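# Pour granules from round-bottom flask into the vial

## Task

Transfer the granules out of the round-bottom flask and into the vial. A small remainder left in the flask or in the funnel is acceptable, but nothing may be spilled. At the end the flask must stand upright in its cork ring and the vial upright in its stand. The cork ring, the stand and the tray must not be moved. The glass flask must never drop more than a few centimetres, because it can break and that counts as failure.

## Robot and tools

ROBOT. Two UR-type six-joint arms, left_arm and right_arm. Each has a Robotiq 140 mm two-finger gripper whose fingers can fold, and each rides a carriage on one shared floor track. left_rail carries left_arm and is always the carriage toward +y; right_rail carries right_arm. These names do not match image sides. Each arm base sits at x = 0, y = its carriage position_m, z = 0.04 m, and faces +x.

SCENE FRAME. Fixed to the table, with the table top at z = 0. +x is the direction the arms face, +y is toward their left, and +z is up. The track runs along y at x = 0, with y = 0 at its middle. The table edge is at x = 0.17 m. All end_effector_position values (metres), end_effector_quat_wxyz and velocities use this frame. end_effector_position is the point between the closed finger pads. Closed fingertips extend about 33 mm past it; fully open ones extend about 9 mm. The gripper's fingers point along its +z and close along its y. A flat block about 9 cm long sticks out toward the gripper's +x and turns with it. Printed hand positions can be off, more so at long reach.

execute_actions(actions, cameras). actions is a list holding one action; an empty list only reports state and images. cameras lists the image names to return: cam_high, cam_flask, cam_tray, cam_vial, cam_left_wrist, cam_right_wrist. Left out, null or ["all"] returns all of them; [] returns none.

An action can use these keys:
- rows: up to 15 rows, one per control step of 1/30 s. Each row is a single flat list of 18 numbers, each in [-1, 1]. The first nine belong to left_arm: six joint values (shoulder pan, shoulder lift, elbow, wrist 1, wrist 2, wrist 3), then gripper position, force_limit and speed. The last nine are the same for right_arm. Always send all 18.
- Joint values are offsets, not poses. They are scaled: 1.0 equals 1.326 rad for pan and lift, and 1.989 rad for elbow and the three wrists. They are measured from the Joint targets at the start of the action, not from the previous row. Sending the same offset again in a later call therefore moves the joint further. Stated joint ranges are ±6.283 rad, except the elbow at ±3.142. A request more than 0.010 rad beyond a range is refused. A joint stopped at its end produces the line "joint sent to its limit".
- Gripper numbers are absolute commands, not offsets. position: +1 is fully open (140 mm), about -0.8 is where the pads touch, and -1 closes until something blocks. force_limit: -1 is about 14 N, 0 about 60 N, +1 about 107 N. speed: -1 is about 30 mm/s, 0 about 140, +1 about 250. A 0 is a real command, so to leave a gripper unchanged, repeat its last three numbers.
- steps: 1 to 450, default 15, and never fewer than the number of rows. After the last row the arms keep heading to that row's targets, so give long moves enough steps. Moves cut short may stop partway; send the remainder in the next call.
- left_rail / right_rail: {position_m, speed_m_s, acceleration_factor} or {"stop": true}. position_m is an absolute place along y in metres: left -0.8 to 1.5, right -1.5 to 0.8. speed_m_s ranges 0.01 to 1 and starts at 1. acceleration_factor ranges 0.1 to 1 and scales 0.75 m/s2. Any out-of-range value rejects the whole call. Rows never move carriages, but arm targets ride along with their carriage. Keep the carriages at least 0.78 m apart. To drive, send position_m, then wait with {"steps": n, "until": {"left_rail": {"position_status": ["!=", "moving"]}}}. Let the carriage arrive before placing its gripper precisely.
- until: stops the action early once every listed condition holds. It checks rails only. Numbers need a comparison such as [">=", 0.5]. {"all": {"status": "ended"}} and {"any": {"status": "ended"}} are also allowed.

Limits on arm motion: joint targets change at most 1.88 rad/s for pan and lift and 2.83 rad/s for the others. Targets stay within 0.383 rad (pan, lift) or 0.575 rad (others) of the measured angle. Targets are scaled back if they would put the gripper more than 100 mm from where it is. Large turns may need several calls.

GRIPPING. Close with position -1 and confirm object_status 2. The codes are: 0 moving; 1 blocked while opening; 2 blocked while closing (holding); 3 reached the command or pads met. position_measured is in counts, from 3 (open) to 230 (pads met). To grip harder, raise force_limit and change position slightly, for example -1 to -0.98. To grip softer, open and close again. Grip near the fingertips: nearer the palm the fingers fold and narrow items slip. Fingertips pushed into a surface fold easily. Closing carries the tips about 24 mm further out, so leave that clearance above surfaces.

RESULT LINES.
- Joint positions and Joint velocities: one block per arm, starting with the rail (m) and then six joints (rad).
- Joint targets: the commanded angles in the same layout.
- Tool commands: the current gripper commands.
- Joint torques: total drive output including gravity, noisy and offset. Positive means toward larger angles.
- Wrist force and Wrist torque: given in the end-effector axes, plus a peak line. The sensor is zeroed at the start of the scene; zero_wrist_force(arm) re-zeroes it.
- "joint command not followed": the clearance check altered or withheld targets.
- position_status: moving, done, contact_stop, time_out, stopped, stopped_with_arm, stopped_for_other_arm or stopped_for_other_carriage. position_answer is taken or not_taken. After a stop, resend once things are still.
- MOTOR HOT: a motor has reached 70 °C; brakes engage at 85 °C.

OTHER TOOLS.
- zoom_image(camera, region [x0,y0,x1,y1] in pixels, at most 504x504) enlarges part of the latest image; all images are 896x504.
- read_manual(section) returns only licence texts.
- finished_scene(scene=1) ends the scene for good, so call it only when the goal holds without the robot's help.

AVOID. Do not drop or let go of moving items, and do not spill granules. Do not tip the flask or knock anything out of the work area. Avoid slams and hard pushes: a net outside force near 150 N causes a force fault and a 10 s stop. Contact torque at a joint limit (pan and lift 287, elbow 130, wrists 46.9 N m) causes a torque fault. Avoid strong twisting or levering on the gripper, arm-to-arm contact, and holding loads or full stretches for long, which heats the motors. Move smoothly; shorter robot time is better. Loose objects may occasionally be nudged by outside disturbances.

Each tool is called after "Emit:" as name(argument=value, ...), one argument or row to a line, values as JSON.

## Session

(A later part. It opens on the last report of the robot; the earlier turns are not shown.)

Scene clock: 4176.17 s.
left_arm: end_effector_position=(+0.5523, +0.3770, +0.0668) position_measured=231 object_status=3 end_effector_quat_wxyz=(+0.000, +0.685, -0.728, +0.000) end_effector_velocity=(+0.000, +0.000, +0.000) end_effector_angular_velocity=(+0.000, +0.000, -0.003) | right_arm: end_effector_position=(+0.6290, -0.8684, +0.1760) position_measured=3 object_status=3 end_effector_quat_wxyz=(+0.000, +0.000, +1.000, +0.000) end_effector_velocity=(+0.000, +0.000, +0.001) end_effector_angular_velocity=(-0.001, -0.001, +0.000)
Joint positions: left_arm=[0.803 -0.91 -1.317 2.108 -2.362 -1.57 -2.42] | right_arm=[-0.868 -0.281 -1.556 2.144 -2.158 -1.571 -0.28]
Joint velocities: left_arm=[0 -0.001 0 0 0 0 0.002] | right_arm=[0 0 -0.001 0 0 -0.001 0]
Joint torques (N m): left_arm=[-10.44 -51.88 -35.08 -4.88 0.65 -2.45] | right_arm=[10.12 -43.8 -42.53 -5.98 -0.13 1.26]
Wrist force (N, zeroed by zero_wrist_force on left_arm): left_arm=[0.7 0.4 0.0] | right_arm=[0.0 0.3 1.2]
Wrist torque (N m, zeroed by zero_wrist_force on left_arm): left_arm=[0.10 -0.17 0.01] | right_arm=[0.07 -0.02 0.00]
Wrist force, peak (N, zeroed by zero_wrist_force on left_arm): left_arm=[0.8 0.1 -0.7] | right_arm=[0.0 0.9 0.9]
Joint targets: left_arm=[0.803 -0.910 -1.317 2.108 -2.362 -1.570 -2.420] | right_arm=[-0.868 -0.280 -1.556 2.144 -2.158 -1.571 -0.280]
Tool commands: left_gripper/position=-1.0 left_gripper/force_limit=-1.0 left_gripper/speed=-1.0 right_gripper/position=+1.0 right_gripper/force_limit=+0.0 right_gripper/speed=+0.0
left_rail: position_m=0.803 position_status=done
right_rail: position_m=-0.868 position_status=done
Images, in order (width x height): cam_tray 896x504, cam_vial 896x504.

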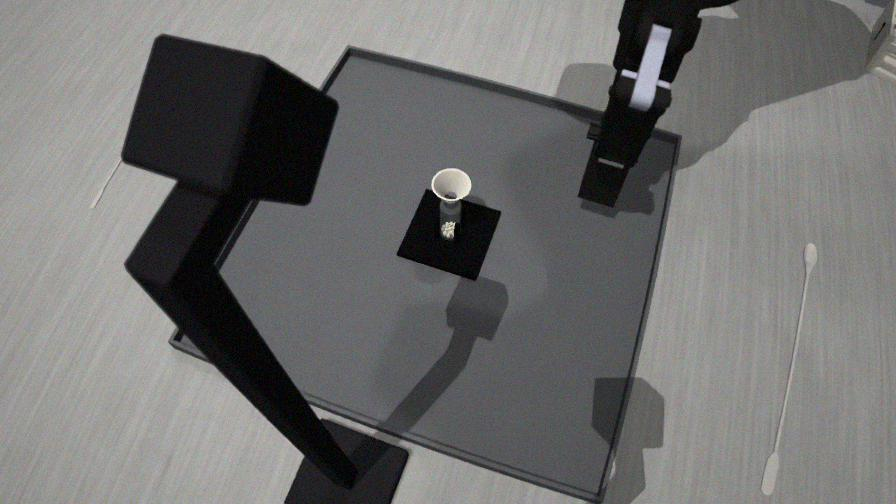

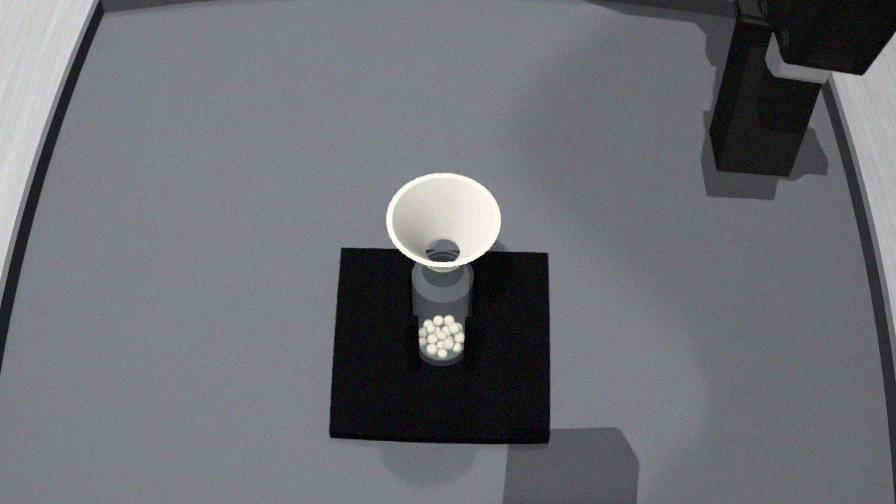

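Emit:
execute_actions(
  actions=[
    {"rows": [[0, -0.00065, -0.00025, 0.00068, 0, 0.00415, -1.0, -1.0, -1.0, 0,0,0,0,0,0, 1.0,0.0,0.0], [0, -0.00258, -0.00099, 0.00271, 0, 0.01642, -1.0, -1.0, -1.0, 0,0,0,0,0,0, 1.0,0.0,0.0], [0, -0.0057, -0.00218, 0.00598, 0, 0.03627, -1.0, -1.0, -1.0, 0,0,0,0,0,0, 1.0,0.0,0.0], [0, -0.00988, -0.00378, 0.01036, 0, 0.06284, -1.0, -1.0, -1.0, 0,0,0,0,0,0, 1.0,0.0,0.0], [0, -0.01493, -0.00571, 0.01566, 0, 0.09496, -1.0, -1.0, -1.0, 0,0,0,0,0,0, 1.0,0.0,0.0], [0, -0.02064, -0.00789, 0.02165, 0, 0.13123, -1.0, -1.0, -1.0, 0,0,0,0,0,0, 1.0,0.0,0.0], [0, -0.02674, -0.01022, 0.02805, 0, 0.17007, -1.0, -1.0, -1.0, 0,0,0,0,0,0, 1.0,0.0,0.0], [0, -0.03299, -0.01261, 0.0346, 0, 0.20977, -1.0, -1.0, -1.0, 0,0,0,0,0,0, 1.0,0.0,0.0], [0, -0.03909, -0.01494, 0.041, 0, 0.24861, -1.0, -1.0, -1.0, 0,0,0,0,0,0, 1.0,0.0,0.0], [0, -0.0448, -0.01712, 0.04699, 0, 0.28488, -1.0, -1.0, -1.0, 0,0,0,0,0,0, 1.0,0.0,0.0], [0, -0.04985, -0.01905, 0.05229, 0, 0.317, -1.0, -1.0, -1.0, 0,0,0,0,0,0, 1.0,0.0,0.0], [0, -0.05403, -0.02065, 0.05667, 0, 0.34357, -1.0, -1.0, -1.0, 0,0,0,0,0,0, 1.0,0.0,0.0], [0, -0.05715, -0.02184, 0.05994, 0, 0.36342, -1.0, -1.0, -1.0, 0,0,0,0,0,0, 1.0,0.0,0.0], [0, -0.05908, -0.02258, 0.06197, 0, 0.37569, -1.0, -1.0, -1.0, 0,0,0,0,0,0, 1.0,0.0,0.0], [0, -0.05973, -0.02283, 0.06265, 0, 0.37984, -1.0, -1.0, -1.0, 0,0,0,0,0,0, 1.0,0.0,0.0]], "steps": 19},
  ],
  cameras=[],
)

Emit:
execute_actions(
  actions=[
    {"rows": [[0, 0, 0, 0, 0, 0.00415, -1.0, -1.0, -1.0, 0,0,0,0,0,0, 1.0,0.0,0.0], [0, 0, 0, 0, 0, 0.01642, -1.0, -1.0, -1.0, 0,0,0,0,0,0, 1.0,0.0,0.0], [0, 0, 0, 0, 0, 0.03627, -1.0, -1.0, -1.0, 0,0,0,0,0,0, 1.0,0.0,0.0], [0, 0, 0, 0, 0, 0.06284, -1.0, -1.0, -1.0, 0,0,0,0,0,0, 1.0,0.0,0.0], [0, 0, 0, 0, 0, 0.09496, -1.0, -1.0, -1.0, 0,0,0,0,0,0, 1.0,0.0,0.0], [0, 0, 0, 0, 0, 0.13123, -1.0, -1.0, -1.0, 0,0,0,0,0,0, 1.0,0.0,0.0], [0, 0, 0, 0, 0, 0.17007, -1.0, -1.0, -1.0, 0,0,0,0,0,0, 1.0,0.0,0.0], [0, 0, 0, 0, 0, 0.20977, -1.0, -1.0, -1.0, 0,0,0,0,0,0, 1.0,0.0,0.0], [0, 0, 0, 0, 0, 0.24861, -1.0, -1.0, -1.0, 0,0,0,0,0,0, 1.0,0.0,0.0], [0, 0, 0, 0, 0, 0.28488, -1.0, -1.0, -1.0, 0,0,0,0,0,0, 1.0,0.0,0.0], [0, 0, 0, 0, 0, 0.317, -1.0, -1.0, -1.0, 0,0,0,0,0,0, 1.0,0.0,0.0], [0, 0, 0, 0, 0, 0.34357, -1.0, -1.0, -1.0, 0,0,0,0,0,0, 1.0,0.0,0.0], [0, 0, 0, 0, 0, 0.36342, -1.0, -1.0, -1.0, 0,0,0,0,0,0, 1.0,0.0,0.0], [0, 0, 0, 0, 0, 0.37569, -1.0, -1.0, -1.0, 0,0,0,0,0,0, 1.0,0.0,0.0], [0, 0, 0, 0, 0, 0.37984, -1.0, -1.0, -1.0, 0,0,0,0,0,0, 1.0,0.0,0.0]], "steps": 20},
  ],
  cameras=["cam_tray", "cam_vial", "cam_left_wrist"],
)

Emit:
zoom_image(
  camera="cam_vial",
  region=[756, 0, 896, 140],
)

Emit:
zoom_image(
  camera="cam_tray",
  region=[560, 60, 700, 200],
)

Scene clock: 4242.20 s.
left_arm: end_effector_position=(+0.5523, +0.3770, +0.1302) position_measured=231 object_status=3 end_effector_quat_wxyz=(+0.000, -0.369, +0.930, +0.000) end_effector_velocity=(+0.000, +0.000, +0.000) end_effector_angular_velocity=(+0.000, +0.000, -0.004) | right_arm: end_effector_position=(+0.6290, -0.8684, +0.1760) position_measured=3 object_status=3 end_effector_quat_wxyz=(+0.000, +0.000, +1.000, +0.000) end_effector_velocity=(+0.000, -0.001, +0.000) end_effector_angular_velocity=(+0.000, +0.000, -0.002)
Joint positions: left_arm=[0.803 -0.91 -1.396 2.062 -2.237 -1.57 -1.665] | right_arm=[-0.868 -0.281 -1.556 2.144 -2.158 -1.571 -0.281]
Joint velocities: left_arm=[0 0 0 0 0 0 0.003] | right_arm=[0 -0.002 0 0 -0.001 0 0]
Joint torques (N m): left_arm=[-8.17 -73.08 -50.33 -3.04 0.65 3.59] | right_arm=[9.57 -46.8 -43.8 -5.48 0.07 1.56]
Wrist force (N, zeroed by zero_wrist_force on left_arm): left_arm=[0.2 0.1 -0.1] | right_arm=[-0.2 0.3 0.4]
Wrist torque (N m, zeroed by zero_wrist_force on left_arm): left_arm=[0.04 -0.03 -0.01] | right_arm=[0.07 0.02 0.00]
Wrist force, peak (N, zeroed by zero_wrist_force on left_arm): left_arm=[0.9 0.2 -1.7] | right_arm=[0.1 0.7 1.1]
Joint targets: left_arm=[0.803 -0.910 -1.396 2.062 -2.237 -1.570 -1.664] | right_arm=[-0.868 -0.280 -1.556 2.144 -2.158 -1.571 -0.280]
left_rail: position_m=0.803 position_status=done
right_rail: position_m=-0.868 position_status=done
No camera images: "cameras" was empty.

Scene clock: 4243.50 s.
left_arm: end_effector_position=(+0.5523, +0.3770, +0.1303) position_measured=231 object_status=3 end_effector_quat_wxyz=(+0.000, +0.000, +1.000, +0.000) end_effector_velocity=(+0.000, +0.000, +0.000) end_effector_angular_velocity=(+0.000, +0.000, -0.005) | right_arm: end_effector_position=(+0.6290, -0.8684, +0.1760) position_measured=3 object_status=3 end_effector_quat_wxyz=(+0.000, +0.000, +1.000, +0.000) end_effector_velocity=(+0.000, -0.001, +0.001) end_effector_angular_velocity=(-0.001, -0.002, -0.001)
Joint positions: left_arm=[0.803 -0.91 -1.396 2.062 -2.237 -1.57 -0.909] | right_arm=[-0.868 -0.281 -1.556 2.144 -2.158 -1.571 -0.281]
Joint velocities: left_arm=[0 -0.001 0 0 0 0 0.004] | right_arm=[0 -0.001 -0.002 -0.001 0 0 0]
Joint torques (N m): left_arm=[-7.7 -71.94 -47.66 -2.97 0.8 3.29] | right_arm=[8.48 -46.97 -43.19 -6.2 -0.15 1.49]
Wrist force (N, zeroed by zero_wrist_force on left_arm): left_arm=[0.4 0.1 -0.6] | right_arm=[-0.2 0.4 0.6]
Wrist torque (N m, zeroed by zero_wrist_force on left_arm): left_arm=[0.04 -0.07 -0.03] | right_arm=[0.09 0.02 0.00]
Wrist force, peak (N, zeroed by zero_wrist_force on left_arm): left_arm=[0.8 -0.2 -0.7] | right_arm=[0.0 0.6 1.1]
Joint targets: left_arm=[0.803 -0.910 -1.396 2.062 -2.237 -1.570 -0.909] | right_arm=[-0.868 -0.280 -1.556 2.144 -2.158 -1.571 -0.280]
left_rail: position_m=0.803 position_status=done
right_rail: position_m=-0.868 position_status=done
Images, in order (width x height): cam_tray 896x504, cam_vial 896x504, cam_left_wrist 896x504.

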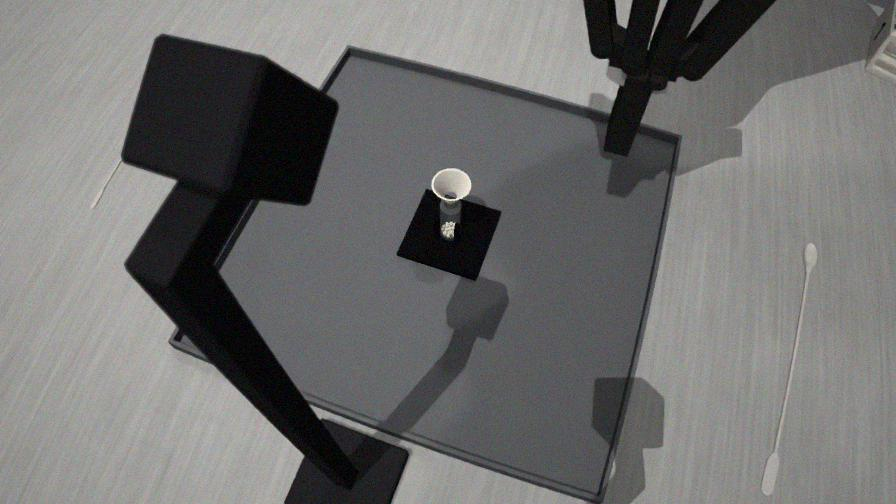

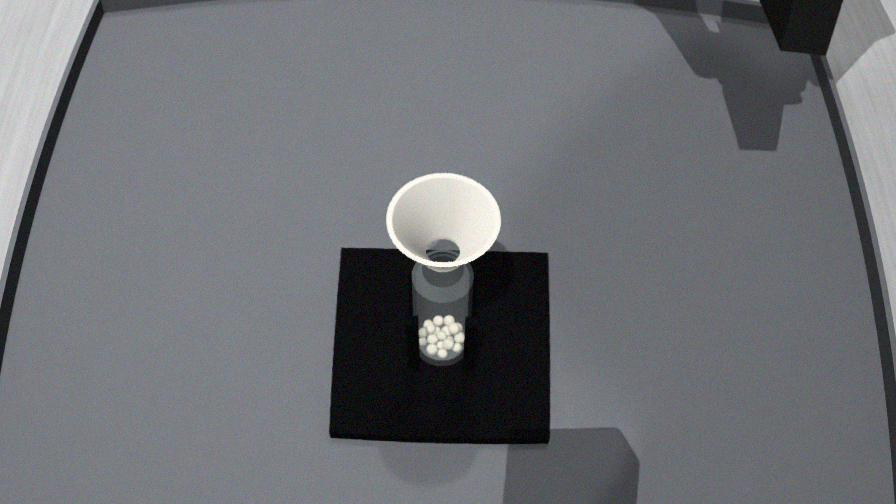

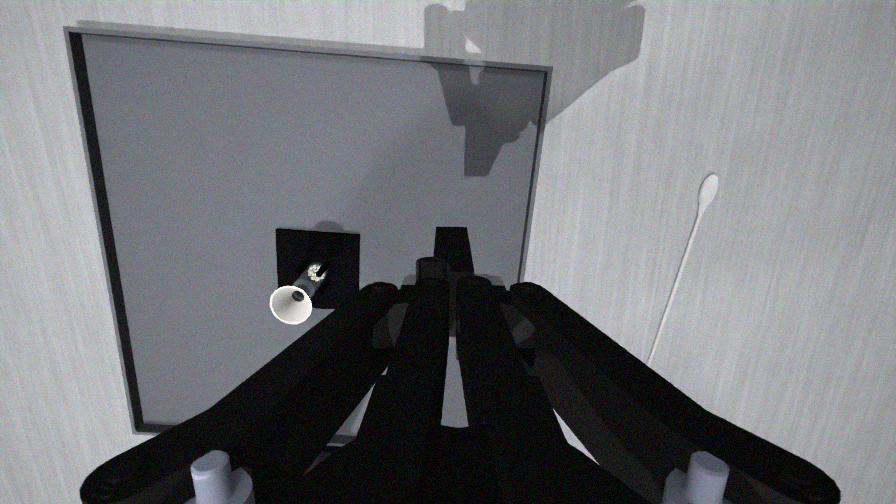

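Scaled by 3.600 from the camera's 896x504 image, which has a finer 1280x720 frame.

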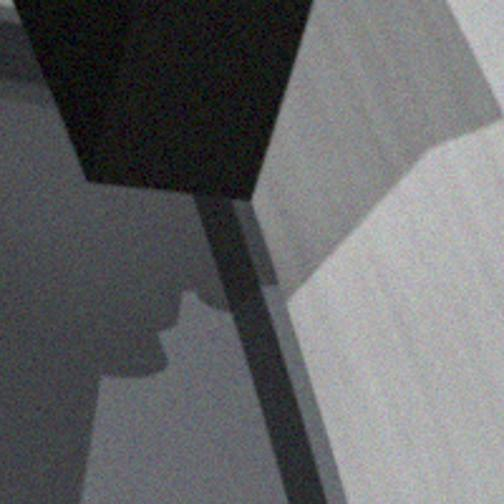

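Scaled by 3.600 from the camera's 896x504 image, which has a finer 1280x720 frame.

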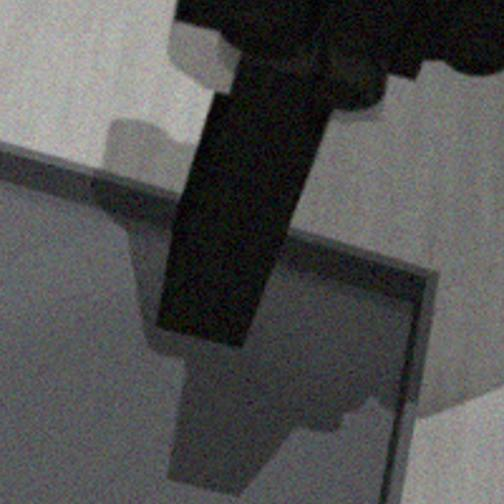

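Emit:
zoom_image(
  camera="cam_left_wrist",
  region=[60, 20, 320, 166],
)

Emit:
zoom_image(
  camera="cam_left_wrist",
  region=[310, 20, 570, 166],
)

Emit:
zoom_image(
  camera="cam_left_wrist",
  region=[310, 160, 570, 306],
)

Emit:
zoom_image(
  camera="cam_left_wrist",
  region=[60, 160, 320, 306],
)

Emit:
zoom_image(
  camera="cam_left_wrist",
  region=[60, 300, 320, 446],
)

Scaled by 1.938 from the camera's 896x504 image, which has a finer 1280x720 frame.

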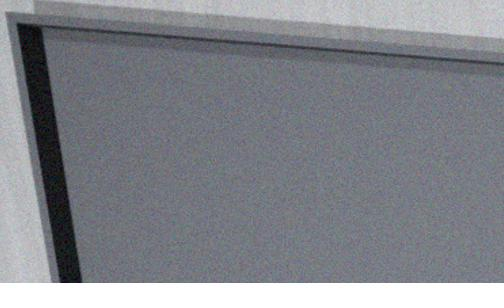

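Scaled by 1.938 from the camera's 896x504 image, which has a finer 1280x720 frame.

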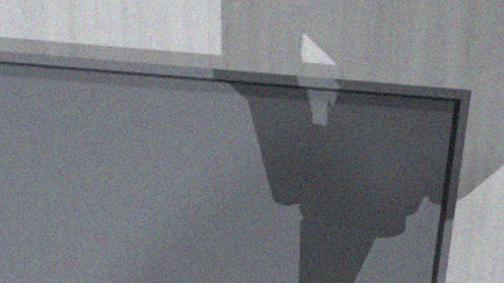

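Scaled by 1.938 from the camera's 896x504 image, which has a finer 1280x720 frame.

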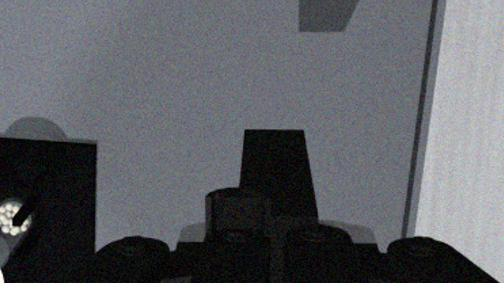

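Scaled by 1.938 from the camera's 896x504 image, which has a finer 1280x720 frame.

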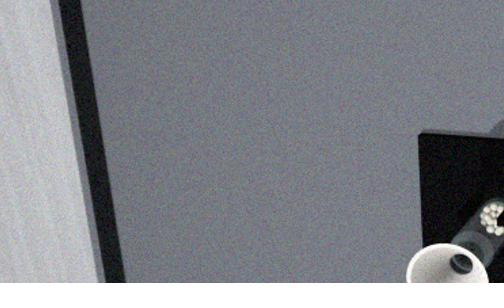

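Scaled by 1.938 from the camera's 896x504 image, which has a finer 1280x720 frame.

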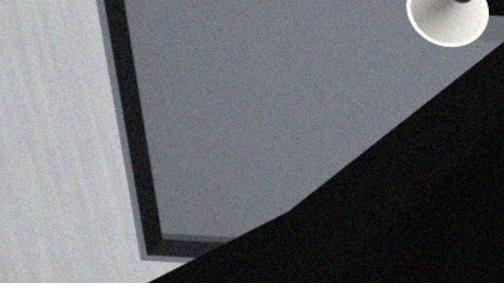

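Emit:
zoom_image(
  camera="cam_left_wrist",
  region=[520, 100, 720, 213],
)

Emit:
zoom_image(
  camera="cam_left_wrist",
  region=[520, 200, 720, 313],
)

Emit:
zoom_image(
  camera="cam_tray",
  region=[640, 120, 860, 260],
)

Emit:
zoom_image(
  camera="cam_tray",
  region=[620, 250, 840, 390],
)

Scaled by 2.520 from the camera's 896x504 image, which has a finer 1280x720 frame.

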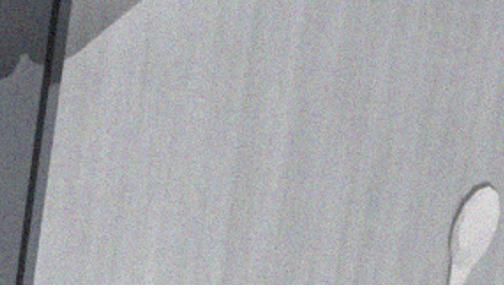

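Scaled by 2.520 from the camera's 896x504 image, which has a finer 1280x720 frame.

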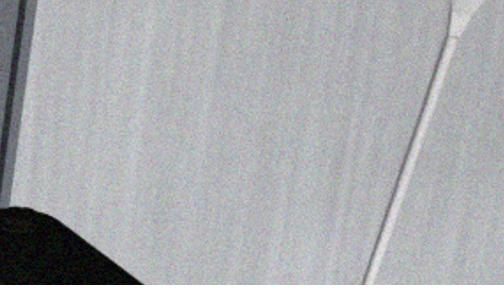

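Scaled by 2.291 from the camera's 896x504 image, which has a finer 1280x720 frame.

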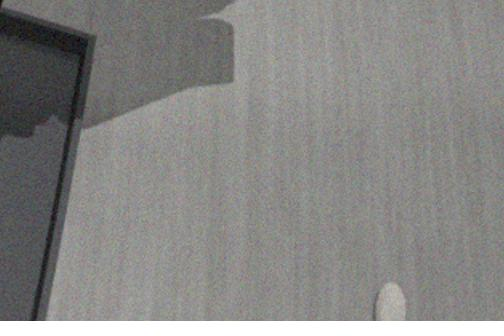

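Scaled by 2.291 from the camera's 896x504 image, which has a finer 1280x720 frame.

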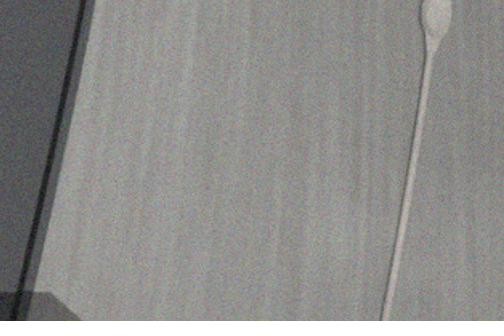

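Emit:
execute_actions(
  actions=[
    {"rows": [[0.00105, -0.00086, 0.00067, -0.0001, 0, 0.0007, -1.0, -1.0, -1.0, 0,0,0,0,0,0, 1.0,0.0,0.0], [0.00415, -0.00341, 0.00266, -0.00038, 0, 0.00277, -1.0, -1.0, -1.0, 0,0,0,0,0,0, 1.0,0.0,0.0], [0.00918, -0.00754, 0.00588, -0.00085, 0, 0.00612, -1.0, -1.0, -1.0, 0,0,0,0,0,0, 1.0,0.0,0.0], [0.01589, -0.01306, 0.01019, -0.00146, 0, 0.0106, -1.0, -1.0, -1.0, 0,0,0,0,0,0, 1.0,0.0,0.0], [0.02402, -0.01974, 0.0154, -0.00221, 0, 0.01601, -1.0, -1.0, -1.0, 0,0,0,0,0,0, 1.0,0.0,0.0], [0.0332, -0.02728, 0.02128, -0.00306, 0, 0.02213, -1.0, -1.0, -1.0, 0,0,0,0,0,0, 1.0,0.0,0.0], [0.04302, -0.03535, 0.02758, -0.00396, 0, 0.02868, -1.0, -1.0, -1.0, 0,0,0,0,0,0, 1.0,0.0,0.0], [0.05306, -0.04361, 0.03401, -0.00489, 0, 0.03537, -1.0, -1.0, -1.0, 0,0,0,0,0,0, 1.0,0.0,0.0], [0.06288, -0.05168, 0.04031, -0.00579, 0, 0.04192, -1.0, -1.0, -1.0, 0,0,0,0,0,0, 1.0,0.0,0.0], [0.07206, -0.05922, 0.04619, -0.00664, 0, 0.04804, -1.0, -1.0, -1.0, 0,0,0,0,0,0, 1.0,0.0,0.0], [0.08019, -0.0659, 0.0514, -0.00739, 0, 0.05345, -1.0, -1.0, -1.0, 0,0,0,0,0,0, 1.0,0.0,0.0], [0.08691, -0.07142, 0.05571, -0.008, 0, 0.05793, -1.0, -1.0, -1.0, 0,0,0,0,0,0, 1.0,0.0,0.0], [0.09193, -0.07555, 0.05893, -0.00847, 0, 0.06128, -1.0, -1.0, -1.0, 0,0,0,0,0,0, 1.0,0.0,0.0], [0.09503, -0.0781, 0.06092, -0.00875, 0, 0.06335, -1.0, -1.0, -1.0, 0,0,0,0,0,0, 1.0,0.0,0.0], [0.09608, -0.07896, 0.06159, -0.00885, 0, 0.06405, -1.0, -1.0, -1.0, 0,0,0,0,0,0, 1.0,0.0,0.0]], "steps": 20},
  ],
  cameras=["cam_tray", "cam_vial", "cam_left_wrist"],
)

Emit:
zoom_image(
  camera="cam_left_wrist",
  region=[180, 0, 440, 146],
)

Emit:
zoom_image(
  camera="cam_left_wrist",
  region=[180, 140, 440, 286],
)

Emit:
zoom_image(
  camera="cam_vial",
  region=[780, 0, 896, 116],
)

Scene clock: 4337.00 s.
left_arm: end_effector_position=(+0.5523, +0.4997, +0.1301) position_measured=231 object_status=3 end_effector_quat_wxyz=(+0.000, +0.000, +1.000, +0.000) end_effector_velocity=(+0.000, +0.004, -0.001) end_effector_angular_velocity=(+0.001, +0.000, +0.002) | right_arm: end_effector_position=(+0.6290, -0.8684, +0.1760) position_measured=3 object_status=3 end_effector_quat_wxyz=(+0.000, +0.000, +1.000, +0.000) end_effector_velocity=(+0.000, +0.000, +0.000) end_effector_angular_velocity=(+0.001, -0.001, +0.000)
Joint positions: left_arm=[0.803 -0.783 -1.501 2.185 -2.255 -1.57 -0.782] | right_arm=[-0.868 -0.281 -1.556 2.144 -2.158 -1.571 -0.28]
Joint velocities: left_arm=[0 0.004 -0.003 0.004 0 0 0.002] | right_arm=[0 0 0 0 0 0.001 0]
Joint torques (N m): left_arm=[19.46 -56.61 -25.3 -6.91 0.92 2.86] | right_arm=[11.72 -45.75 -42.26 -5.82 0.15 1.48]
Wrist force (N, zeroed by zero_wrist_force on left_arm): left_arm=[0.4 0.6 -0.6] | right_arm=[-0.2 0.6 0.7]
Wrist torque (N m, zeroed by zero_wrist_force on left_arm): left_arm=[0.17 -0.07 -0.04] | right_arm=[0.12 0.04 0.00]
Wrist force, peak (N, zeroed by zero_wrist_force on left_arm): left_arm=[0.7 2.6 -0.3] | right_arm=[0.1 0.7 1.0]
Joint targets: left_arm=[0.803 -0.782 -1.501 2.185 -2.255 -1.570 -0.782] | right_arm=[-0.868 -0.280 -1.556 2.144 -2.158 -1.571 -0.280]
left_rail: position_m=0.803 position_status=done
right_rail: position_m=-0.868 position_status=done
Images, in order (width x height): cam_tray 896x504, cam_vial 896x504, cam_left_wrist 896x504.

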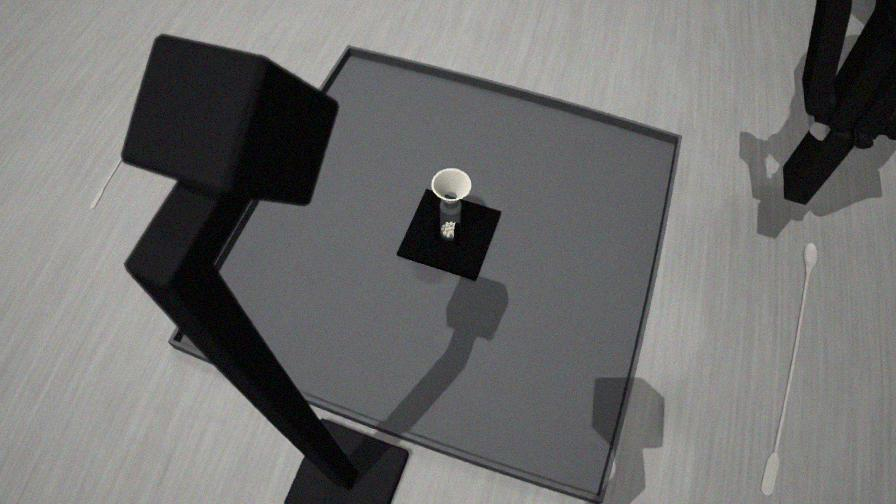

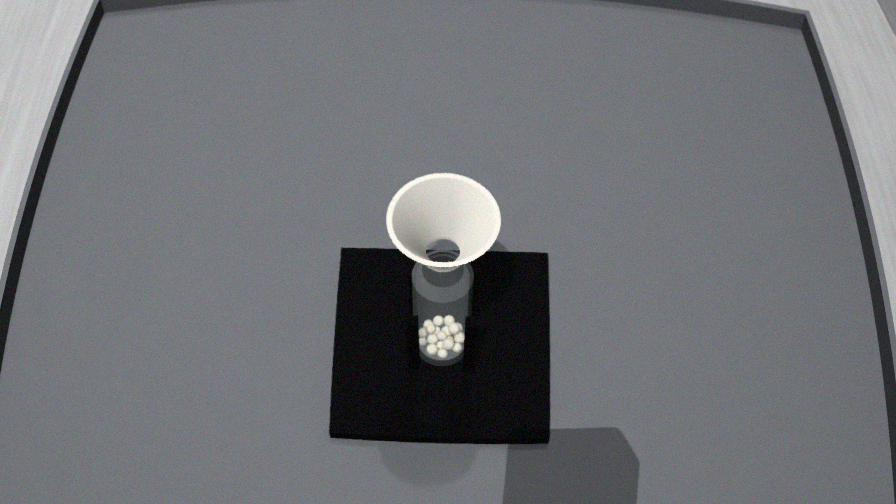

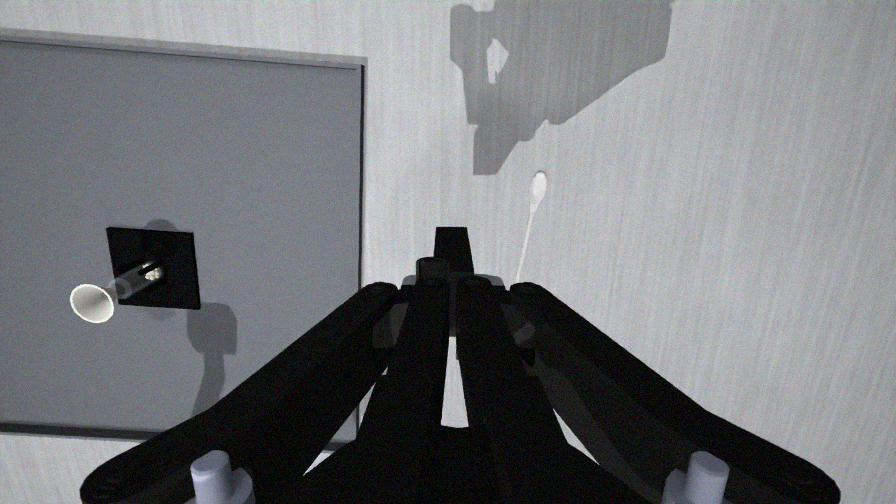

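Scaled by 1.938 from the camera's 896x504 image, which has a finer 1280x720 frame.

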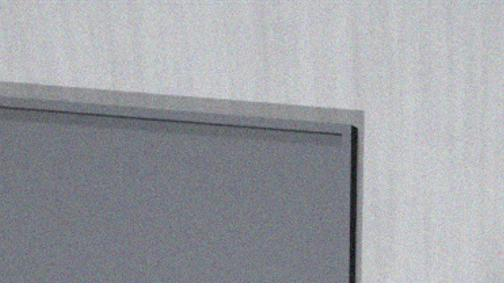

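Scaled by 1.938 from the camera's 896x504 image, which has a finer 1280x720 frame.

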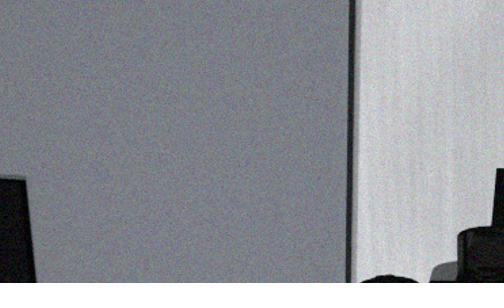

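Scaled by 4.345 from the camera's 896x504 image, which has a finer 1280x720 frame.

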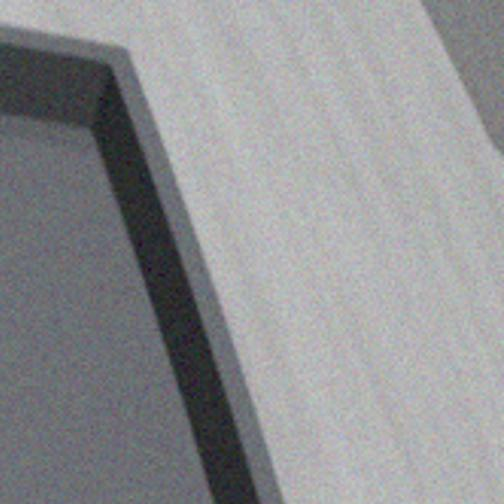

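Emit:
zoom_image(
  camera="cam_left_wrist",
  region=[350, 60, 550, 173],
)

Emit:
zoom_image(
  camera="cam_left_wrist",
  region=[350, 165, 450, 285],
)

Emit:
zoom_image(
  camera="cam_left_wrist",
  region=[470, 140, 730, 286],
)

Emit:
zoom_image(
  camera="cam_left_wrist",
  region=[0, 30, 200, 143],
)

Scaled by 2.520 from the camera's 896x504 image, which has a finer 1280x720 frame.

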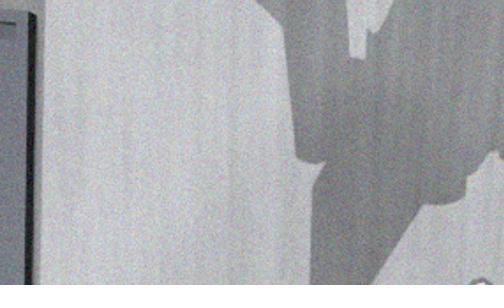

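Scaled by 4.200 from the camera's 896x504 image, which has a finer 1280x720 frame.

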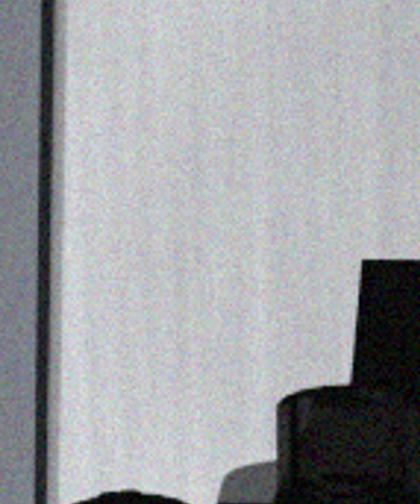

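Scaled by 1.938 from the camera's 896x504 image, which has a finer 1280x720 frame.

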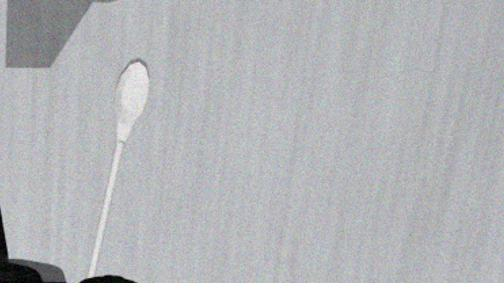

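Scaled by 2.520 from the camera's 896x504 image, which has a finer 1280x720 frame.

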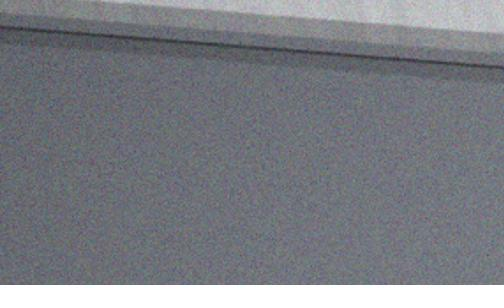

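Emit:
zoom_image(
  camera="cam_left_wrist",
  region=[640, 0, 896, 144],
)

Emit:
zoom_image(
  camera="cam_left_wrist",
  region=[640, 140, 896, 284],
)

Emit:
zoom_image(
  camera="cam_left_wrist",
  region=[180, 0, 436, 70],
)

Emit:
zoom_image(
  camera="cam_left_wrist",
  region=[640, 270, 896, 414],
)

Scaled by 1.969 from the camera's 896x504 image, which has a finer 1280x720 frame.

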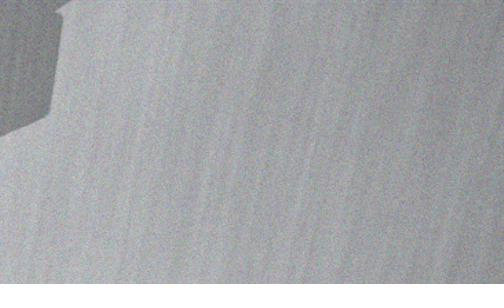

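Scaled by 1.969 from the camera's 896x504 image, which has a finer 1280x720 frame.

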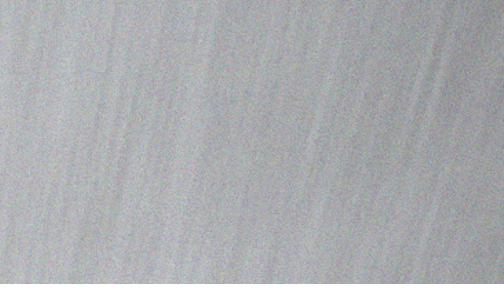

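Scaled by 1.969 from the camera's 896x504 image, which has a finer 1280x720 frame.

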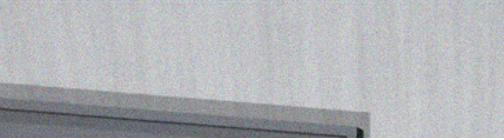

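Scaled by 1.969 from the camera's 896x504 image, which has a finer 1280x720 frame.

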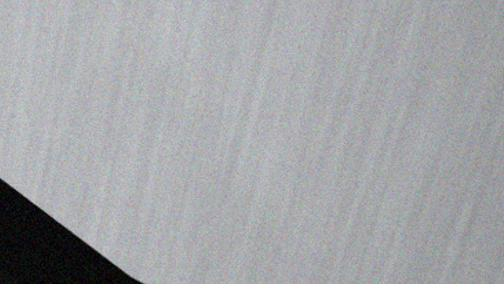

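Emit:
execute_actions(
  actions=[
    {"rows": [[-0.00144, 0.00168, -0.00162, 0.0005, 0, -0.00096, -1.0, -1.0, -1.0, 0,0,0,0,0,0, 1.0,0.0,0.0], [-0.0057, 0.00665, -0.00639, 0.00196, 0, -0.0038, -1.0, -1.0, -1.0, 0,0,0,0,0,0, 1.0,0.0,0.0], [-0.01259, 0.01468, -0.01412, 0.00433, 0, -0.00839, -1.0, -1.0, -1.0, 0,0,0,0,0,0, 1.0,0.0,0.0], [-0.02181, 0.02544, -0.02445, 0.0075, 0, -0.01454, -1.0, -1.0, -1.0, 0,0,0,0,0,0, 1.0,0.0,0.0], [-0.03296, 0.03844, -0.03695, 0.01134, 0, -0.02197, -1.0, -1.0, -1.0, 0,0,0,0,0,0, 1.0,0.0,0.0], [-0.04554, 0.05313, -0.05107, 0.01567, 0, -0.03036, -1.0, -1.0, -1.0, 0,0,0,0,0,0, 1.0,0.0,0.0], [-0.05902, 0.06885, -0.06618, 0.0203, 0, -0.03935, -1.0, -1.0, -1.0, 0,0,0,0,0,0, 1.0,0.0,0.0], [-0.0728, 0.08492, -0.08163, 0.02505, 0, -0.04854, -1.0, -1.0, -1.0, 0,0,0,0,0,0, 1.0,0.0,0.0], [-0.08628, 0.10064, -0.09675, 0.02968, 0, -0.05752, -1.0, -1.0, -1.0, 0,0,0,0,0,0, 1.0,0.0,0.0], [-0.09887, 0.11533, -0.11086, 0.03401, 0, -0.06591, -1.0, -1.0, -1.0, 0,0,0,0,0,0, 1.0,0.0,0.0], [-0.11002, 0.12833, -0.12336, 0.03785, 0, -0.07335, -1.0, -1.0, -1.0, 0,0,0,0,0,0, 1.0,0.0,0.0], [-0.11924, 0.13909, -0.1337, 0.04102, 0, -0.07949, -1.0, -1.0, -1.0, 0,0,0,0,0,0, 1.0,0.0,0.0], [-0.12613, 0.14713, -0.14142, 0.04339, 0, -0.08409, -1.0, -1.0, -1.0, 0,0,0,0,0,0, 1.0,0.0,0.0], [-0.13038, 0.1521, -0.1462, 0.04485, 0, -0.08692, -1.0, -1.0, -1.0, 0,0,0,0,0,0, 1.0,0.0,0.0], [-0.13182, 0.15377, -0.14781, 0.04535, 0, -0.08788, -1.0, -1.0, -1.0, 0,0,0,0,0,0, 1.0,0.0,0.0]], "steps": 21},
  ],
  cameras=["cam_tray", "cam_vial", "cam_left_wrist"],
)

Emit:
zoom_image(
  camera="cam_vial",
  region=[340, 20, 560, 240],
)

Emit:
zoom_image(
  camera="cam_tray",
  region=[390, 80, 530, 220],
)

Scene clock: 4462.13 s.
left_arm: end_effector_position=(+0.5796, +0.2834, +0.1501) position_measured=231 object_status=3 end_effector_quat_wxyz=(+0.000, +0.000, +1.000, +0.000) end_effector_velocity=(+0.000, -0.003, +0.000) end_effector_angular_velocity=(+0.000, +0.000, -0.001) | right_arm: end_effector_position=(+0.6290, -0.8684, +0.1760) position_measured=3 object_status=3 end_effector_quat_wxyz=(+0.000, +0.000, +1.000, +0.000) end_effector_velocity=(-0.001, +0.000, +0.001) end_effector_angular_velocity=(-0.002, -0.001, +0.000)
Joint positions: left_arm=[0.803 -0.957 -1.297 1.891 -2.164 -1.57 -0.956] | right_arm=[-0.868 -0.281 -1.556 2.144 -2.158 -1.571 -0.28]
Joint velocities: left_arm=[0 -0.002 0.002 -0.003 0.001 0 -0.001] | right_arm=[0 0 -0.002 0.001 0 -0.001 0]
Joint torques (N m): left_arm=[-10.22 -56.32 -52.93 -2.85 1.19 -2.52] | right_arm=[11.52 -46.1 -43.19 -5.57 0.45 1.32]
Wrist force (N, zeroed by zero_wrist_force on left_arm): left_arm=[0.4 0.1 -0.6] | right_arm=[0.0 0.5 0.7]
Wrist torque (N m, zeroed by zero_wrist_force on left_arm): left_arm=[0.05 -0.11 0.00] | right_arm=[0.12 -0.01 0.00]
Wrist force, peak (N, zeroed by zero_wrist_force on left_arm): left_arm=[0.1 -4.8 -0.9] | right_arm=[0.3 0.5 1.1]
Joint targets: left_arm=[0.803 -0.957 -1.297 1.891 -2.164 -1.570 -0.956] | right_arm=[-0.868 -0.280 -1.556 2.144 -2.158 -1.571 -0.280]
left_rail: position_m=0.803 position_status=done
right_rail: position_m=-0.868 position_status=done
Images, in order (width x height): cam_tray 896x504, cam_vial 896x504, cam_left_wrist 896x504.

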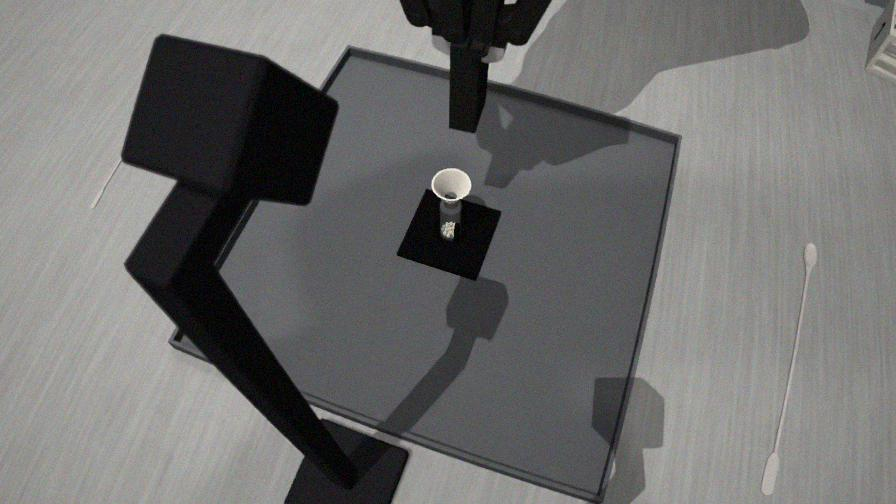

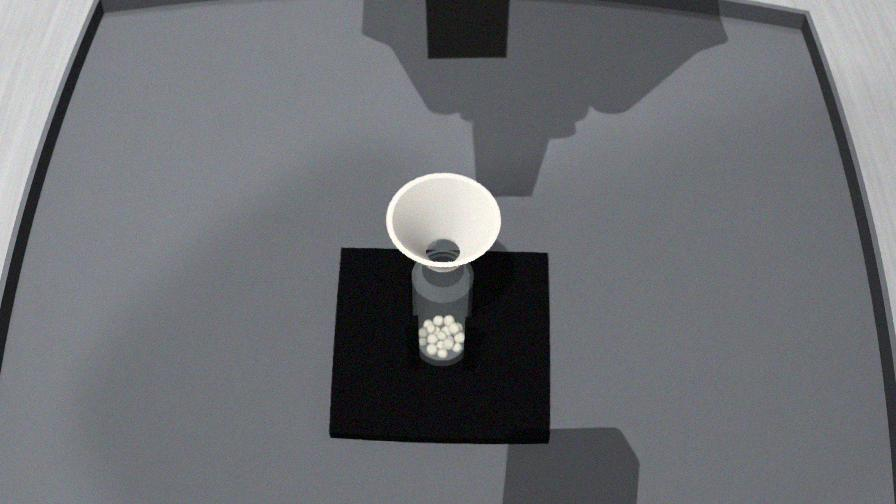

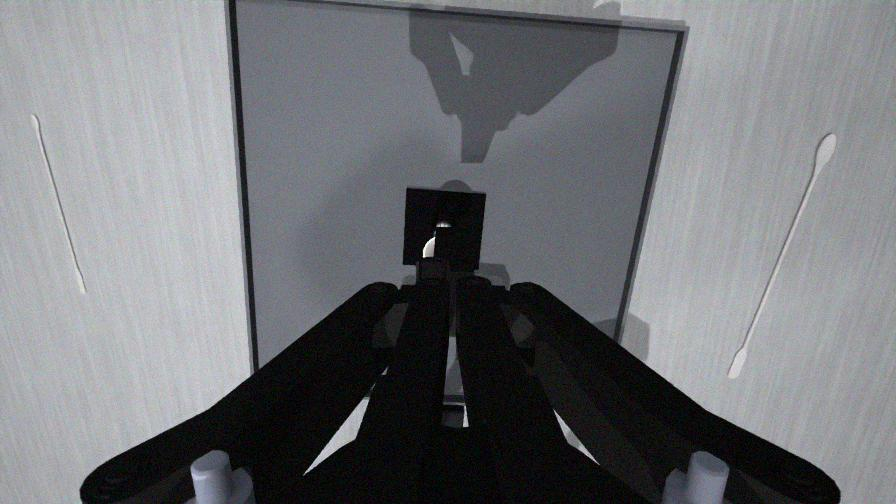

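Scaled by 2.291 from the camera's 896x504 image, which has a finer 1280x720 frame.

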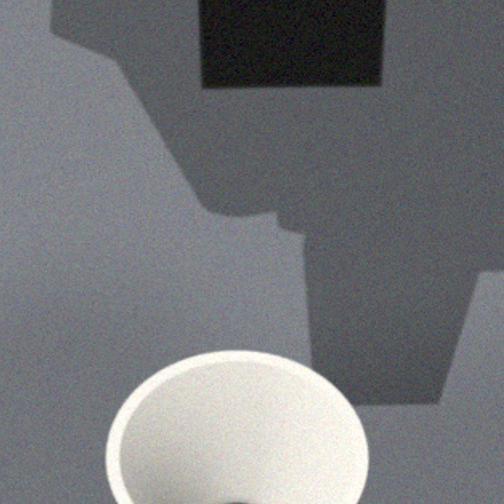

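Scaled by 3.600 from the camera's 896x504 image, which has a finer 1280x720 frame.

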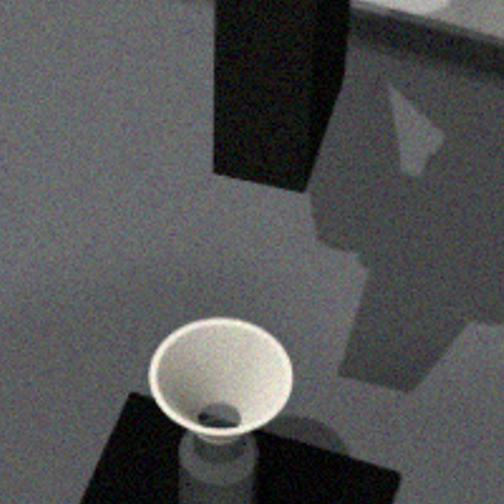

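Emit:
execute_actions(
  actions=[
    {"rows": [[0, 0.00155, 0.00079, -0.00182, 0, 0, -1.0, -1.0, -1.0, 0,0,0,0,0,0, 1.0,0.0,0.0], [0, 0.00577, 0.00296, -0.0068, 0, 0, -1.0, -1.0, -1.0, 0,0,0,0,0,0, 1.0,0.0,0.0], [0, 0.01154, 0.00591, -0.0136, 0, 0, -1.0, -1.0, -1.0, 0,0,0,0,0,0, 1.0,0.0,0.0], [0, 0.01731, 0.00887, -0.0204, 0, 0, -1.0, -1.0, -1.0, 0,0,0,0,0,0, 1.0,0.0,0.0], [0, 0.02153, 0.01103, -0.02538, 0, 0, -1.0, -1.0, -1.0, 0,0,0,0,0,0, 1.0,0.0,0.0], [0, 0.02308, 0.01182, -0.0272, 0, 0, -1.0, -1.0, -1.0, 0,0,0,0,0,0, 1.0,0.0,0.0]], "steps": 12},
  ],
  cameras=["cam_tray", "cam_vial", "cam_left_wrist"],
)

Emit:
zoom_image(
  camera="cam_vial",
  region=[340, 60, 560, 280],
)

Emit:
zoom_image(
  camera="cam_tray",
  region=[390, 100, 530, 240],
)

Emit:
zoom_image(
  camera="cam_left_wrist",
  region=[370, 160, 550, 290],
)

Scene clock: 4516.50 s.
left_arm: end_effector_position=(+0.5796, +0.2831, +0.1198) position_measured=231 object_status=3 end_effector_quat_wxyz=(+0.000, +0.000, +1.000, +0.000) end_effector_velocity=(-0.001, +0.000, -0.002) end_effector_angular_velocity=(+0.001, +0.000, -0.001) | right_arm: end_effector_position=(+0.6290, -0.8684, +0.1760) position_measured=3 object_status=3 end_effector_quat_wxyz=(+0.000, +0.000, +1.000, +0.000) end_effector_velocity=(+0.000, +0.000, +0.000) end_effector_angular_velocity=(+0.000, +0.001, +0.001)
Joint positions: left_arm=[0.803 -0.957 -1.267 1.914 -2.218 -1.57 -0.956] | right_arm=[-0.868 -0.281 -1.556 2.144 -2.158 -1.571 -0.28]
Joint velocities: left_arm=[0 -0.001 0.002 0.002 -0.003 0.001 0] | right_arm=[0 0.001 0 0 0.001 -0.001 0]
Joint torques (N m): left_arm=[-11.35 -59.15 -26.63 -7.4 1.53 -2.45] | right_arm=[10.63 -45.31 -43.69 -5.64 0.34 0.99]
Wrist force (N, zeroed by zero_wrist_force on left_arm): left_arm=[0.6 0.2 -0.3] | right_arm=[-0.1 0.5 0.5]
Wrist torque (N m, zeroed by zero_wrist_force on left_arm): left_arm=[0.08 -0.15 0.00] | right_arm=[0.12 0.02 0.00]
Wrist force, peak (N, zeroed by zero_wrist_force on left_arm): left_arm=[0.1 -0.2 -2.4] | right_arm=[-0.5 0.5 1.1]
Joint targets: left_arm=[0.803 -0.957 -1.266 1.915 -2.218 -1.570 -0.956] | right_arm=[-0.868 -0.280 -1.556 2.144 -2.158 -1.571 -0.280]
left_rail: position_m=0.803 position_status=done
right_rail: position_m=-0.868 position_status=done
Images, in order (width x height): cam_tray 896x504, cam_vial 896x504, cam_left_wrist 896x504.

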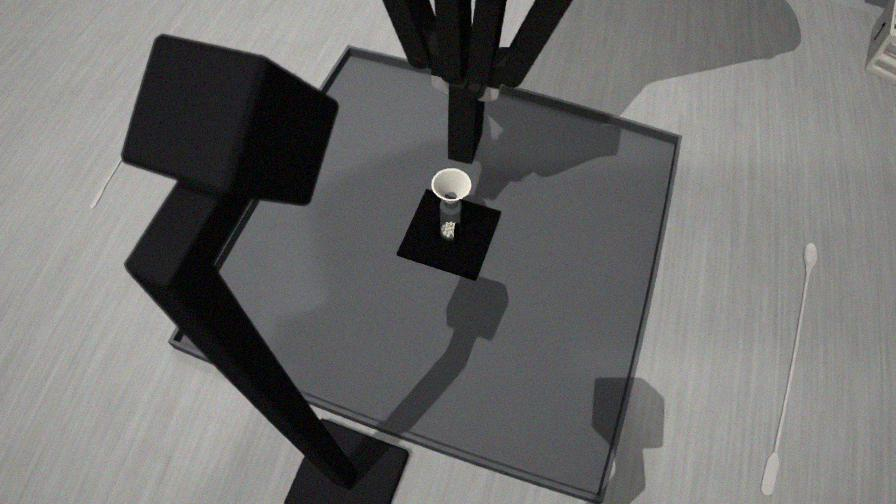

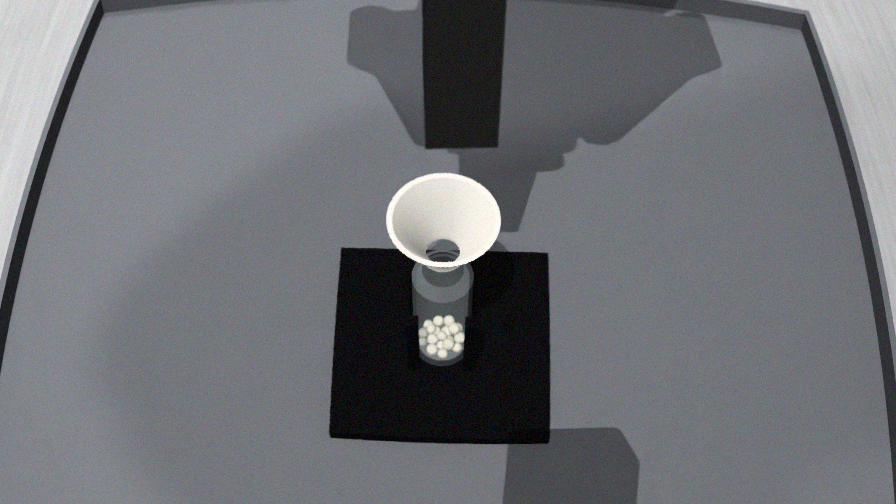

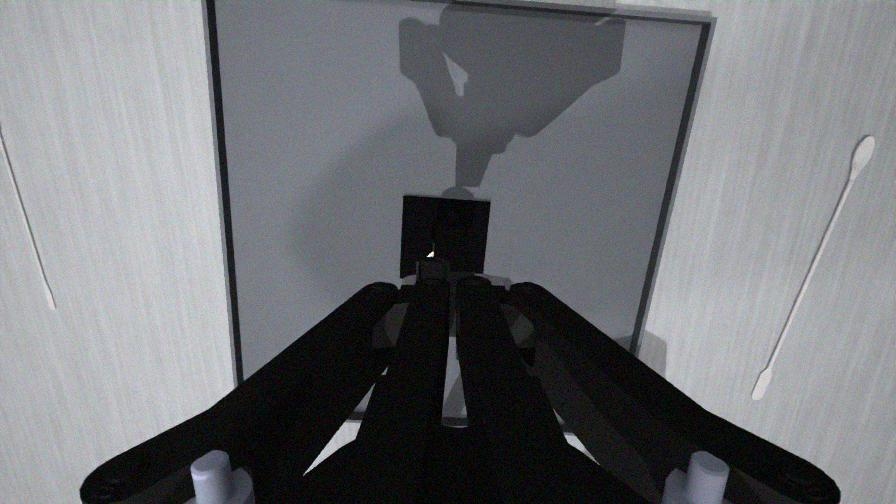

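Scaled by 2.291 from the camera's 896x504 image, which has a finer 1280x720 frame.

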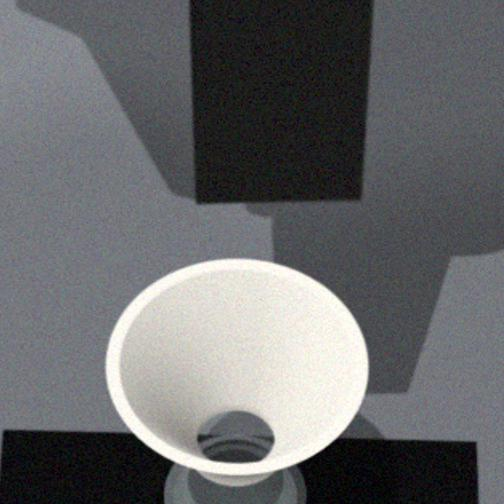

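Scaled by 3.600 from the camera's 896x504 image, which has a finer 1280x720 frame.

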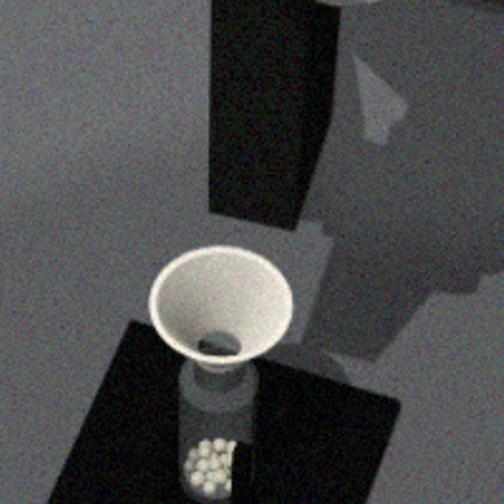

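Scaled by 2.800 from the camera's 896x504 image, which has a finer 1280x720 frame.

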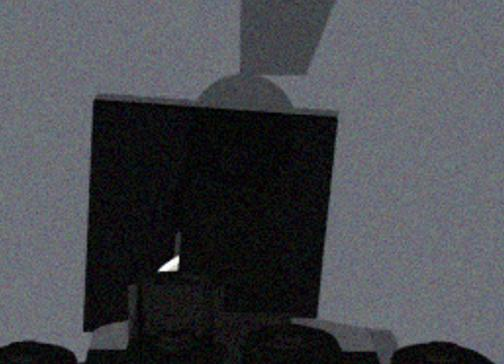

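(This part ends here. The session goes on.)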